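## Task

Slide the inner tray of the lighter-coloured slide box outward through the box end that lies away from the robot base, so at least a few centimetres protrude, and leave it like that. The darker box's tray must stay closed. Shifting or rotating either box beyond a small amount, or getting a tray out by roughly half its length, is an immediate failure.

## Robot and tools

Robot: a single six-joint arm (joints in order: waist, shoulder, elbow, wrist pitch, wrist yaw, wrist roll) with a two-finger parallel gripper. Its URDF root sits at (0, 0, +0.162) m in the scene frame with quat_wxyz (+0.920, +0.167, +0.350, -0.058), so the base is tilted. A camera stand is fixed to the floor next to the table. Loose objects may occasionally get a small shove from outside.

Scene frame: origin on the table surface under the arm base, +z up, +x forward, +y to the left when facing along +x. All hand positions, velocities and targets use this frame, in metres and m/s, rad/s.

Gripper frame: fingers extend along the gripper's +x axis and close along its y axis. end_effector_position is the point between the fingers, roughly 3 to 4 cm back from the tips. Only the outermost 1.5 cm of each inner finger face is flat; further back it flares out. For pushing a tray, use the fingertips or closed fingers against the tray's near end.

Row format (shared by tools): 8 numbers [x, y, z, qw, qx, qy, qz, opening]. x, y, z is an absolute hand position in metres, scene frame; qw..qz is an absolute orientation quaternion, w first. opening runs from -1 to +1: +1 is fully open (0.080 m), about -0.78 is where empty fingers touch, and values below that add nothing. Closing fully from open needs about 0.6 s. Always resend the intended quaternion; the reported one can drift.

execute_actions(actions, cameras): actions is a list of actions; each action is a list of 1 to 15 rows, each row lasting one control step of 1/30 s; a short action repeats its final row to fill 15 steps. Each action is rejected if its target lies over 0.6 m from the hand's starting position along any gripper axis; if the first action is rejected or any is malformed, nothing runs. An empty list just reports state and images. Each step, the controller limits the command to within 70 mm and 16 degrees of the measured pose, so a far target is reached over several actions; the result's Hand target line shows where the arm is actually heading. cameras: list of names (cam_high, cam_low), null or ["all"] for both, [] for none.

move(target, speed, blend, opening_speed, blocking, cameras): target is one absolute row or a list of up to 15 rows (scene frame), driven along straight lines from the current Hand target; no 0.6 m check. speed: top path speed in m/s, 0.002 to 0.5 (default 0.25), rotation capped at twice that in rad/s; one value or one per leg. blend: corner rounding radius in m for lists (default 0). opening_speed: rate of opening change per second on the -1..+1 scale, at least 0.2. blocking=false returns after about 0.5 s while the move continues; a new move replaces it. Paths over 10 s stop short. The path ignores obstacles; faster moves hit harder and overshoot more, and aiming further beyond a contact presses harder. Avoid paths near the arm's own base (can flip shoulder posture). The result adds a move: line: done (resting within 8 mm and 2 degrees of target), off_target, moving, held, blocked (stopped by something, now pressing little), fault; limits=paced means clipping, limits=held means steps were withheld. done does not prove anything was touched or not.

wait(seconds): 0 to 10 s, arm holds its last command; a running move keeps going. stop(): brakes a running move. zoom_image(camera, region): camera cam_high or cam_low, region [x0, y0, x1, y1] in pixels of the latest image (both 896x504), at most 504 each side. read_manual(section): licence texts only. finished_scene(scene): ends the current scene, given its number; irreversible. After ending the first scene, make no further calls in that same reply.

Results: state line with end_effector_position, end_effector_quat_wxyz, velocities (omitted when Joint velocities read within noise). Joint positions (rad) and Joint velocities in joint order, then finger gap (m). grip_measured is the measured opening on the command scale (may be off by about 1 mm). Tool commands shows current gripper command. Joint torques are total drive output including gravity, positive toward larger joint angle; offsets and noise apply. execute_actions results list some intermediate hand positions. Reported pose can be off by a few centimetres, more at long reach. Friction and gravity can leave the hand low, short or tilted; check after every move and correct.

Avoid: shifting or rotating either box, pushing a tray too far, anything falling off the table, fast impacts or hard pushes on fixed or heavy things. Contact torque reaching a load limit (N m: waist 18.2, shoulder 22.5, elbow 22.4, wrist pitch 5.92, wrist yaw 5.9, wrist roll 5.54) causes a TORQUE FAULT and a 10 s stop. Prolonged pushing, holding loads or outstretched poses heat motors: MOTOR HOT appears from 50 °C, and at 95 °C an OVER-TEMPERATURE FAULT halts the arm for 30 to 60 s or longer.

Each tool is called after "Request:" by a JSON object that holds its "op" and its "data".

## Session

Request:
{"op": "execute_actions", "data": {"actions": []}}

Request:
{"op": "zoom_image", "data": {"camera": "cam_high", "region": [160, 200, 480, 400]}}

Request:
{"op": "zoom_image", "data": {"camera": "cam_low", "region": [300, 200, 560, 340]}}

Nothing of this call was run. Scene 2 begins with your next reply.

Nothing of this call was run. Scene 2 begins with your next reply.

Nothing of this call was run. Scene 2 begins with your next reply.

Request:
{"op": "execute_actions", "data": {"actions": []}}

Request:
{"op": "zoom_image", "data": {"camera": "cam_high", "region": [180, 200, 430, 420]}}

Request:
{"op": "zoom_image", "data": {"camera": "cam_low", "region": [340, 200, 540, 300]}}

Scene clock: 0.00 s.
end_effector_position=(+0.4678, +0.1304, +0.1328) grip_measured=+1.000 end_effector_quat_wxyz=(+0.829, -0.140, +0.522, +0.142)
Joint positions: [0.777 1.58 1.171 -0.183 0.756 -0.311 0.08]
Joint velocities: within noise
Joint torques (N m): no reading
Heat: hottest wrist roll 35 °C (+0.0 °C/min).
Hand target: +0.4678, +0.1304, +0.1328; +0.829, -0.140, +0.522, +0.142
Tool commands: gripper/opening=+1.0

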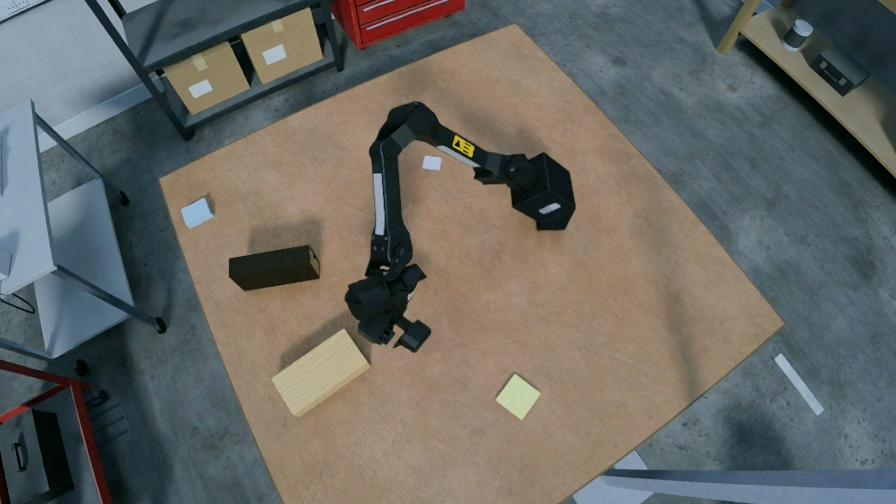

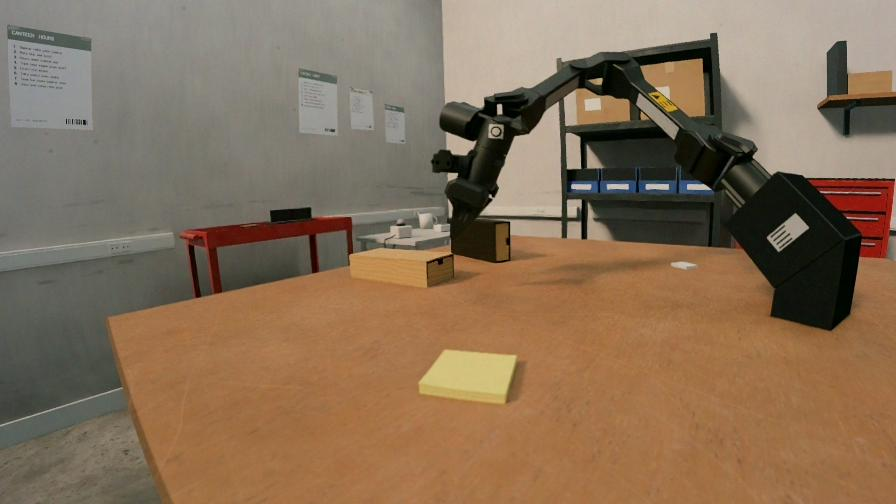

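Scaled by 2.016 from the camera's 896x504 image, which has a finer 1280x720 frame.

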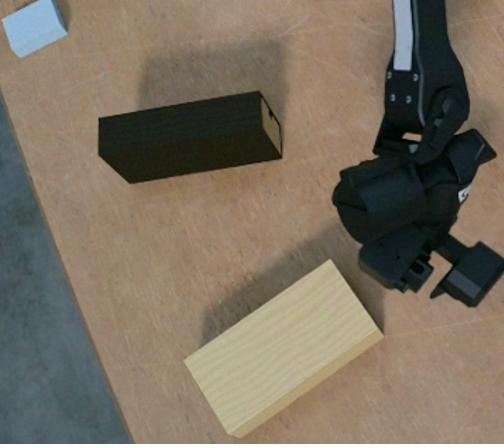

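Scaled by 2.520 from the camera's 896x504 image, which has a finer 1280x720 frame.

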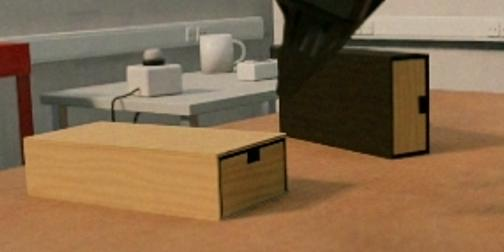

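Request:
{"op": "move", "data": {"target": [0.455, 0.116, 0.155, 0.6916, 0.6797, 0.1949, -0.147, 1]}}

Request:
{"op": "zoom_image", "data": {"camera": "cam_high", "region": [260, 250, 460, 430]}}

Request:
{"op": "zoom_image", "data": {"camera": "cam_low", "region": [340, 150, 600, 310]}}

Scene clock: 49.77 s.
end_effector_position=(+0.4577, +0.1130, +0.1564) grip_measured=+1.000 end_effector_quat_wxyz=(+0.692, +0.680, +0.191, -0.147)
Joint positions: [0.752 1.595 0.599 1.25 0.607 1.014 0.08]
Joint velocities: within noise
Joint torques (N m): [5.04 -3.62 1.53 1.62 -0.14 0.01]
Heat: hottest shoulder 38 °C (+4.8 °C/min).
Hand target: +0.4550, +0.1159, +0.1551; +0.692, +0.680, +0.195, -0.147
Off the commanded pose: 0.004 m, 0 deg.
move: done

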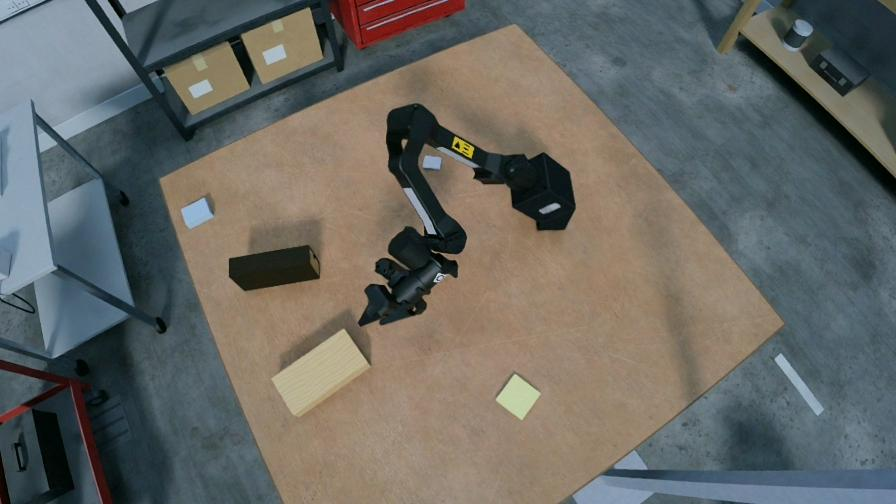

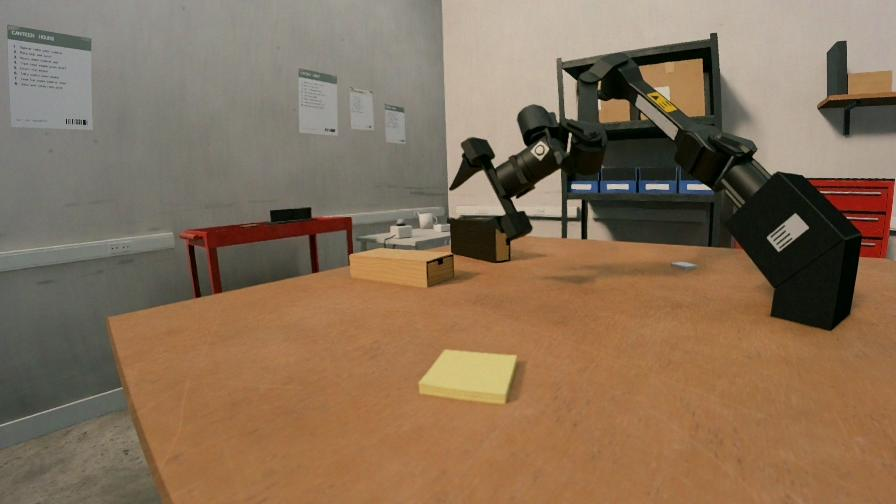

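Scaled by 2.520 from the camera's 896x504 image, which has a finer 1280x720 frame.

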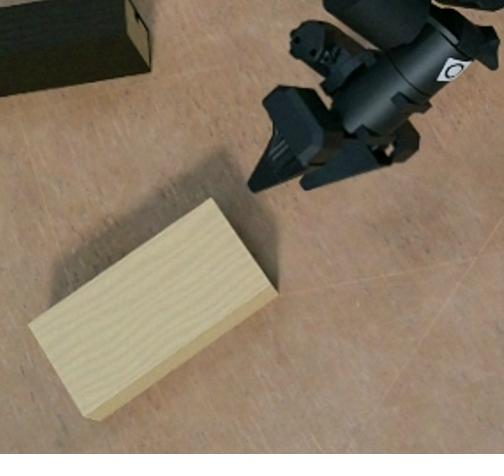

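Scaled by 1.938 from the camera's 896x504 image, which has a finer 1280x720 frame.

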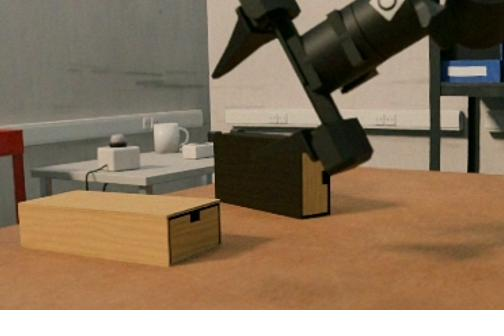

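Request:
{"op": "move", "data": {"target": [[0.47, 0.118, 0.11, 0.6916, 0.6797, 0.1949, -0.147, 1],[0.498, 0.119, 0.077, 0.6916, 0.6797, 0.1949, -0.147, 1]], "speed": 0.12, "blend": [0.02,0]}}

Request:
{"op": "zoom_image", "data": {"camera": "cam_high", "region": [260, 270, 420, 430]}}

Request:
{"op": "zoom_image", "data": {"camera": "cam_low", "region": [380, 190, 520, 300]}}

Scene clock: 66.13 s.
end_effector_position=(+0.4971, +0.1171, +0.0785) grip_measured=+1.000 end_effector_quat_wxyz=(+0.693, +0.679, +0.194, -0.149)
Joint positions: [0.569 1.884 0.799 1.309 0.431 1.065 0.08]
Joint velocities: within noise
Joint torques (N m): [5.11 -4.87 2.22 1.3 -0.4 0.02]
Heat: hottest shoulder 38 °C (+3.0 °C/min).
Hand target: +0.4979, +0.1190, +0.0769; +0.692, +0.680, +0.195, -0.147
Off the commanded pose: 0.003 m, 0 deg.
move: done

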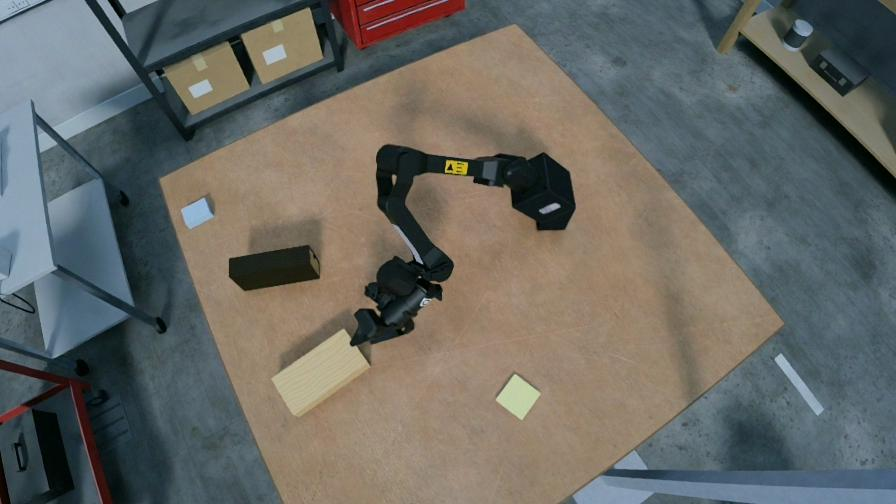

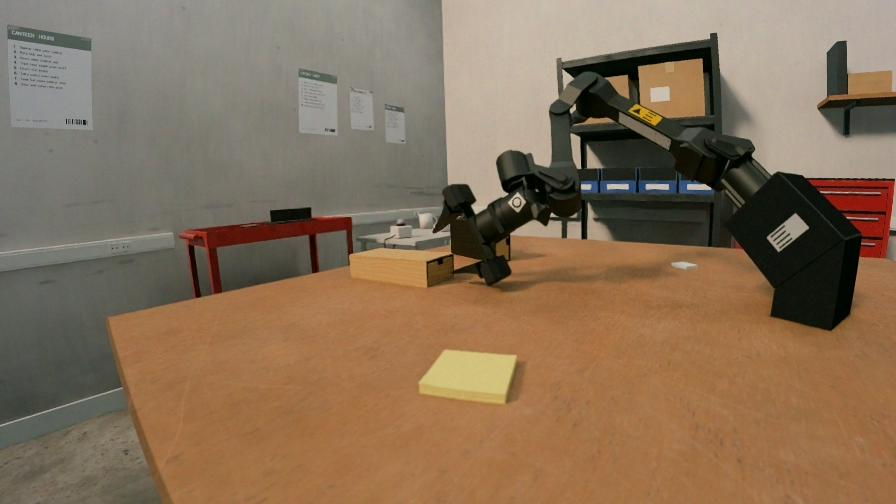

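Scaled by 3.150 from the camera's 896x504 image, which has a finer 1280x720 frame.

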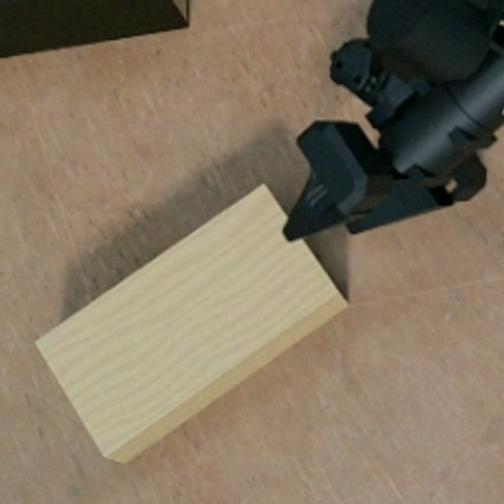

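Scaled by 3.600 from the camera's 896x504 image, which has a finer 1280x720 frame.

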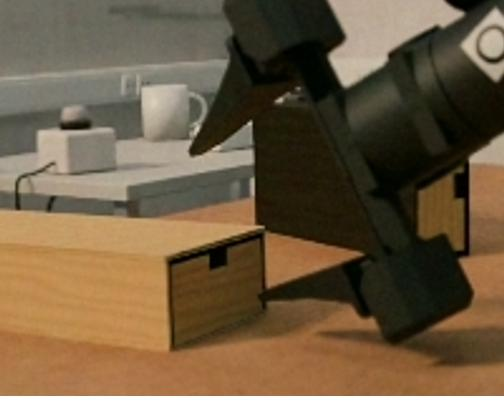

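Request:
{"op": "move", "data": {"target": [[0.512, 0.1145, 0.072, 0.6916, 0.6797, 0.1949, -0.147, 1],[0.535, 0.116, 0.072, 0.6916, 0.6797, 0.1949, -0.147, 1],[0.557, 0.118, 0.072, 0.6916, 0.6797, 0.1949, -0.147, 1]], "speed": [0.06, 0.04, 0.03], "blend": [0.005, 0.005, 0]}}

Request:
{"op": "zoom_image", "data": {"camera": "cam_high", "region": [260, 270, 420, 430]}}

Request:
{"op": "zoom_image", "data": {"camera": "cam_low", "region": [340, 210, 480, 320]}}

Scene clock: 83.63 s.
end_effector_position=(+0.5558, +0.1164, +0.0742) grip_measured=+1.000 end_effector_quat_wxyz=(+0.693, +0.679, +0.194, -0.148)
Joint positions: [0.527 1.928 1.047 1.1 0.389 1.075 0.08]
Joint velocities: within noise
Joint torques (N m): [5.52 -5.66 3.22 1.34 -0.39 0.02]
Heat: hottest shoulder 38 °C (+1.0 °C/min).
Hand target: +0.5569, +0.1180, +0.0721; +0.692, +0.680, +0.195, -0.147
Off the commanded pose: 0.003 m, 0 deg.
move: done

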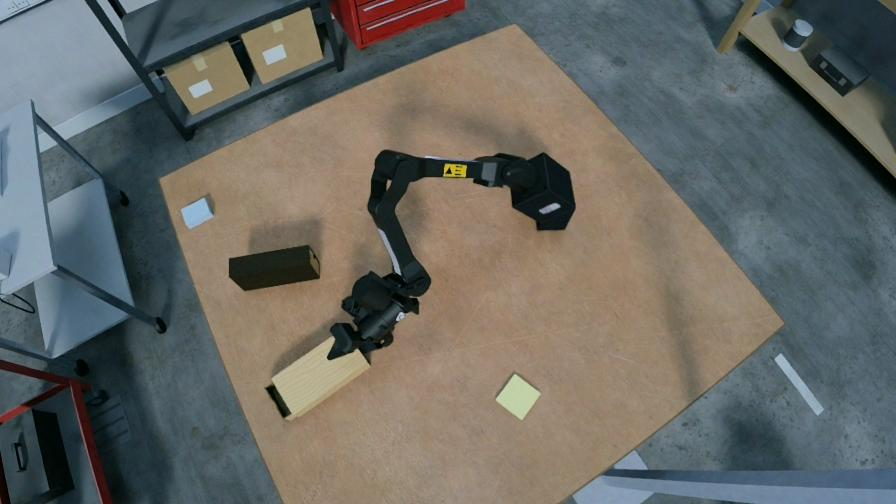

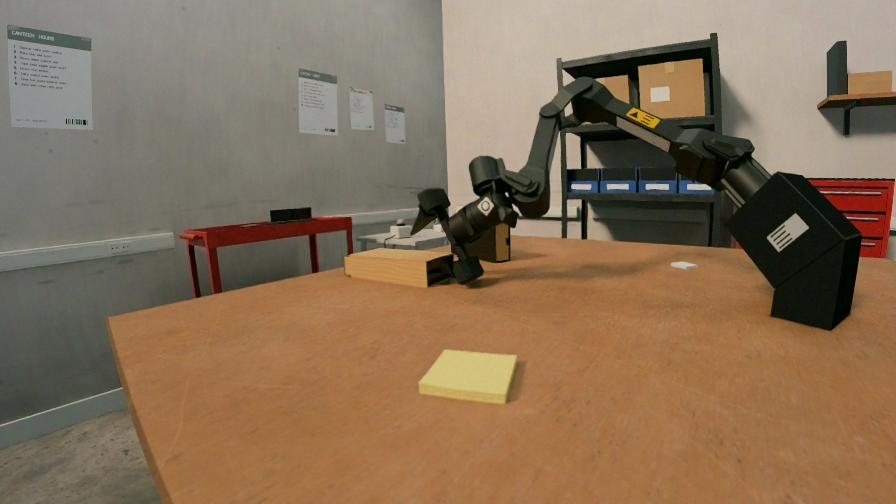

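Scaled by 3.150 from the camera's 896x504 image, which has a finer 1280x720 frame.

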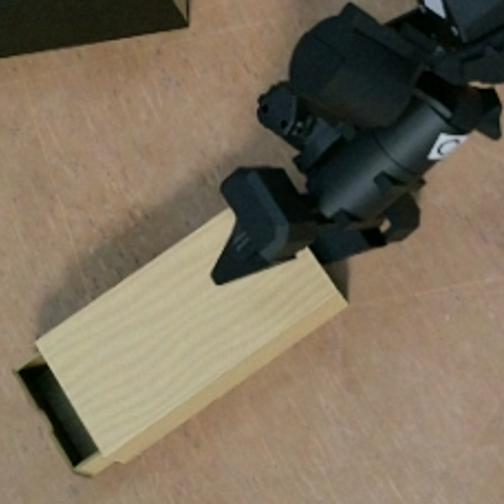

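Scaled by 3.600 from the camera's 896x504 image, which has a finer 1280x720 frame.

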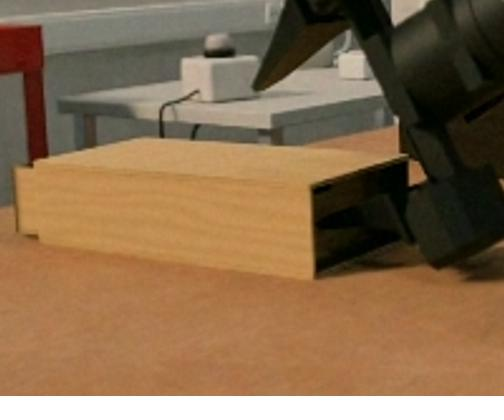

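Request:
{"op": "move", "data": {"target": [0.571, 0.1192, 0.072, 0.6916, 0.6797, 0.1949, -0.147, 1], "speed": 0.03}}

Request:
{"op": "zoom_image", "data": {"camera": "cam_high", "region": [260, 270, 420, 430]}}

Request:
{"op": "zoom_image", "data": {"camera": "cam_low", "region": [340, 210, 480, 320]}}

Scene clock: 91.50 s.
end_effector_position=(+0.5696, +0.1177, +0.0739) grip_measured=+1.000 end_effector_quat_wxyz=(+0.693, +0.679, +0.194, -0.149)
Joint positions: [0.523 1.945 1.112 1.051 0.386 1.076 0.08]
Joint velocities: within noise
Joint torques (N m): [5.69 -5.87 3.4 1.33 -0.39 0.02]
Heat: hottest shoulder 38 °C (+1.0 °C/min).
Hand target: +0.5708, +0.1193, +0.0719; +0.692, +0.680, +0.195, -0.147
Off the commanded pose: 0.003 m, 0 deg.
move: done

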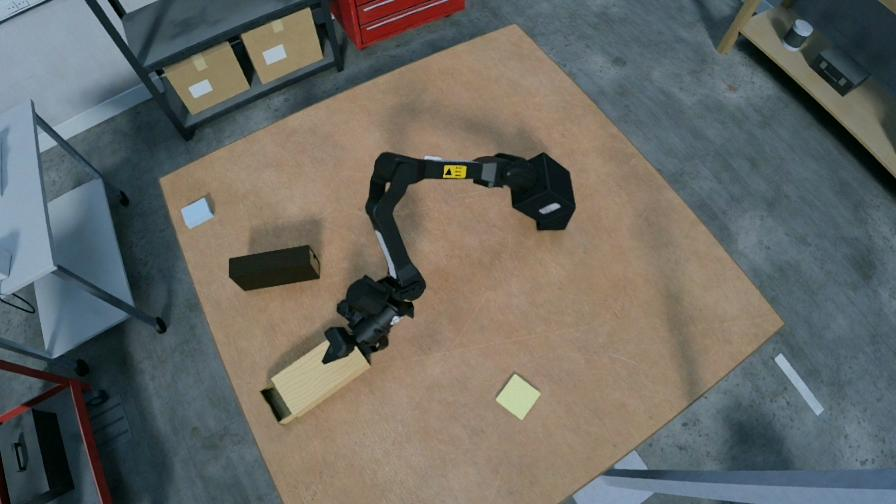

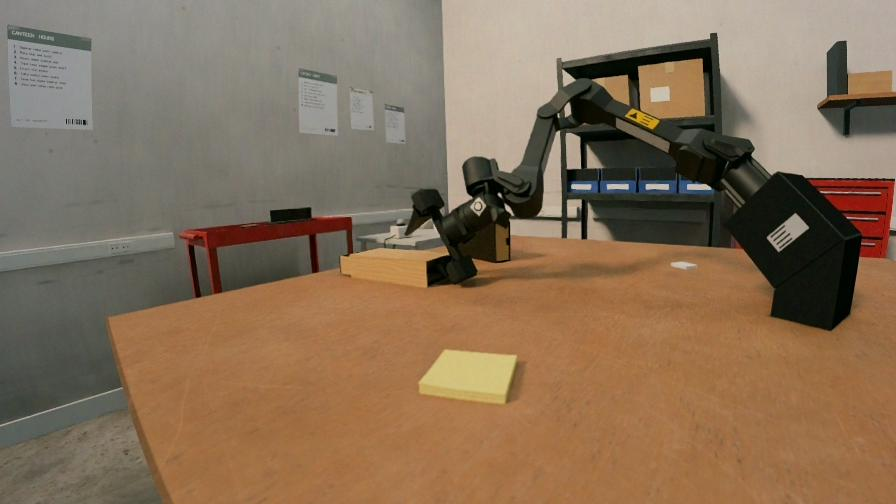

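Scaled by 3.150 from the camera's 896x504 image, which has a finer 1280x720 frame.

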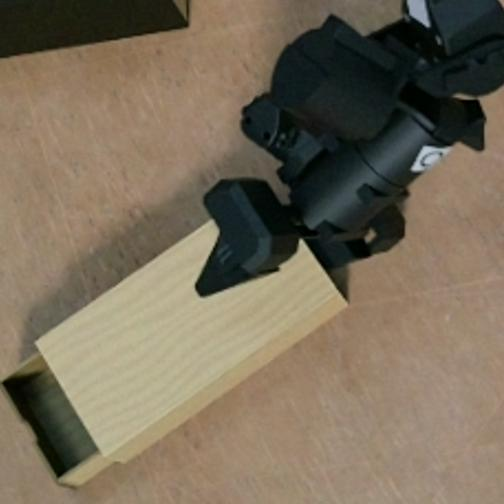

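Scaled by 3.600 from the camera's 896x504 image, which has a finer 1280x720 frame.

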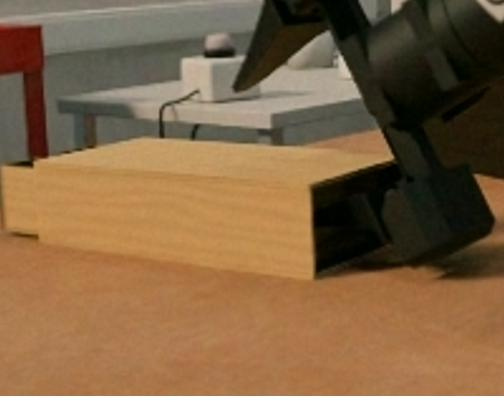

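Request:
{"op": "move", "data": {"target": [0.465, 0.113, 0.076, 0.6916, 0.6797, 0.1949, -0.147, 1], "speed": 0.12}}

Request:
{"op": "zoom_image", "data": {"camera": "cam_high", "region": [260, 270, 420, 430]}}

Scene clock: 97.33 s.
end_effector_position=(+0.4640, +0.1136, +0.0708) grip_measured=+1.000 end_effector_quat_wxyz=(+0.692, +0.678, +0.200, -0.149)
Joint positions: [0.567 1.897 0.675 1.433 0.427 1.069 0.08]
Joint velocities: within noise
Joint torques (N m): [5.5 -6.49 0.34 1.73 -0.11 -0.17]
Heat: hottest shoulder 38 °C (+1.0 °C/min).
Hand target: +0.4651, +0.1130, +0.0759; +0.692, +0.680, +0.195, -0.147
Off the commanded pose: 0.005 m, 1 deg.
move: done

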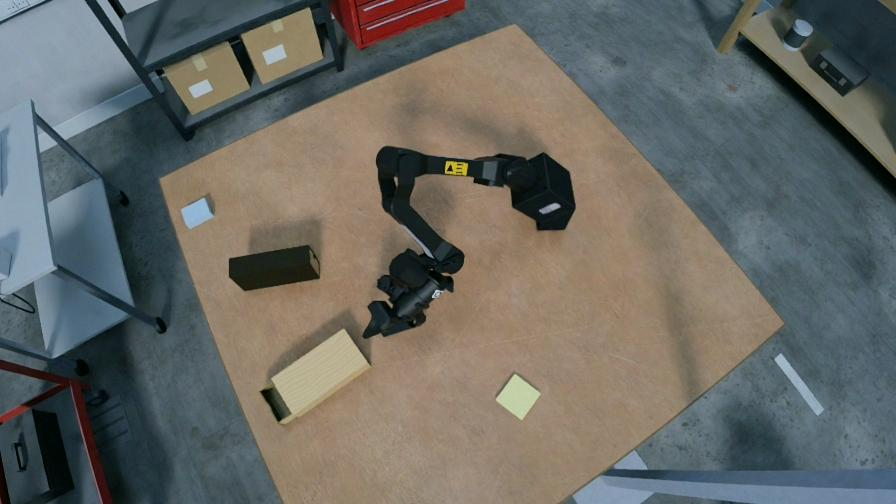

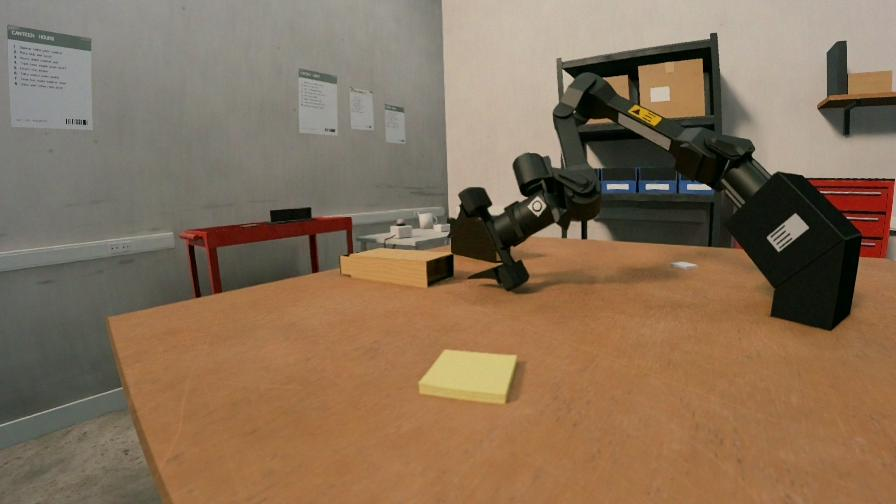

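Scaled by 3.150 from the camera's 896x504 image, which has a finer 1280x720 frame.

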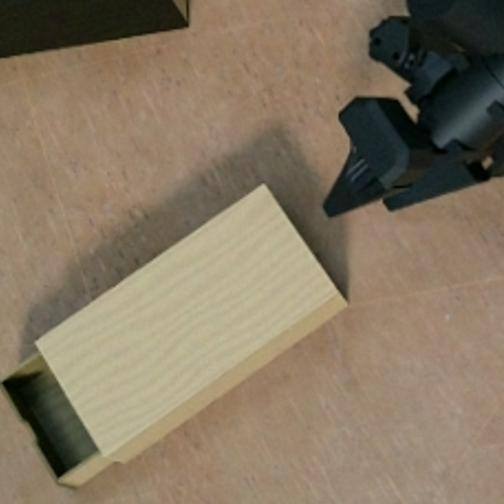

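Request:
{"op": "finished_scene", "data": {"scene": 2}}

The scene is finished: the task was done.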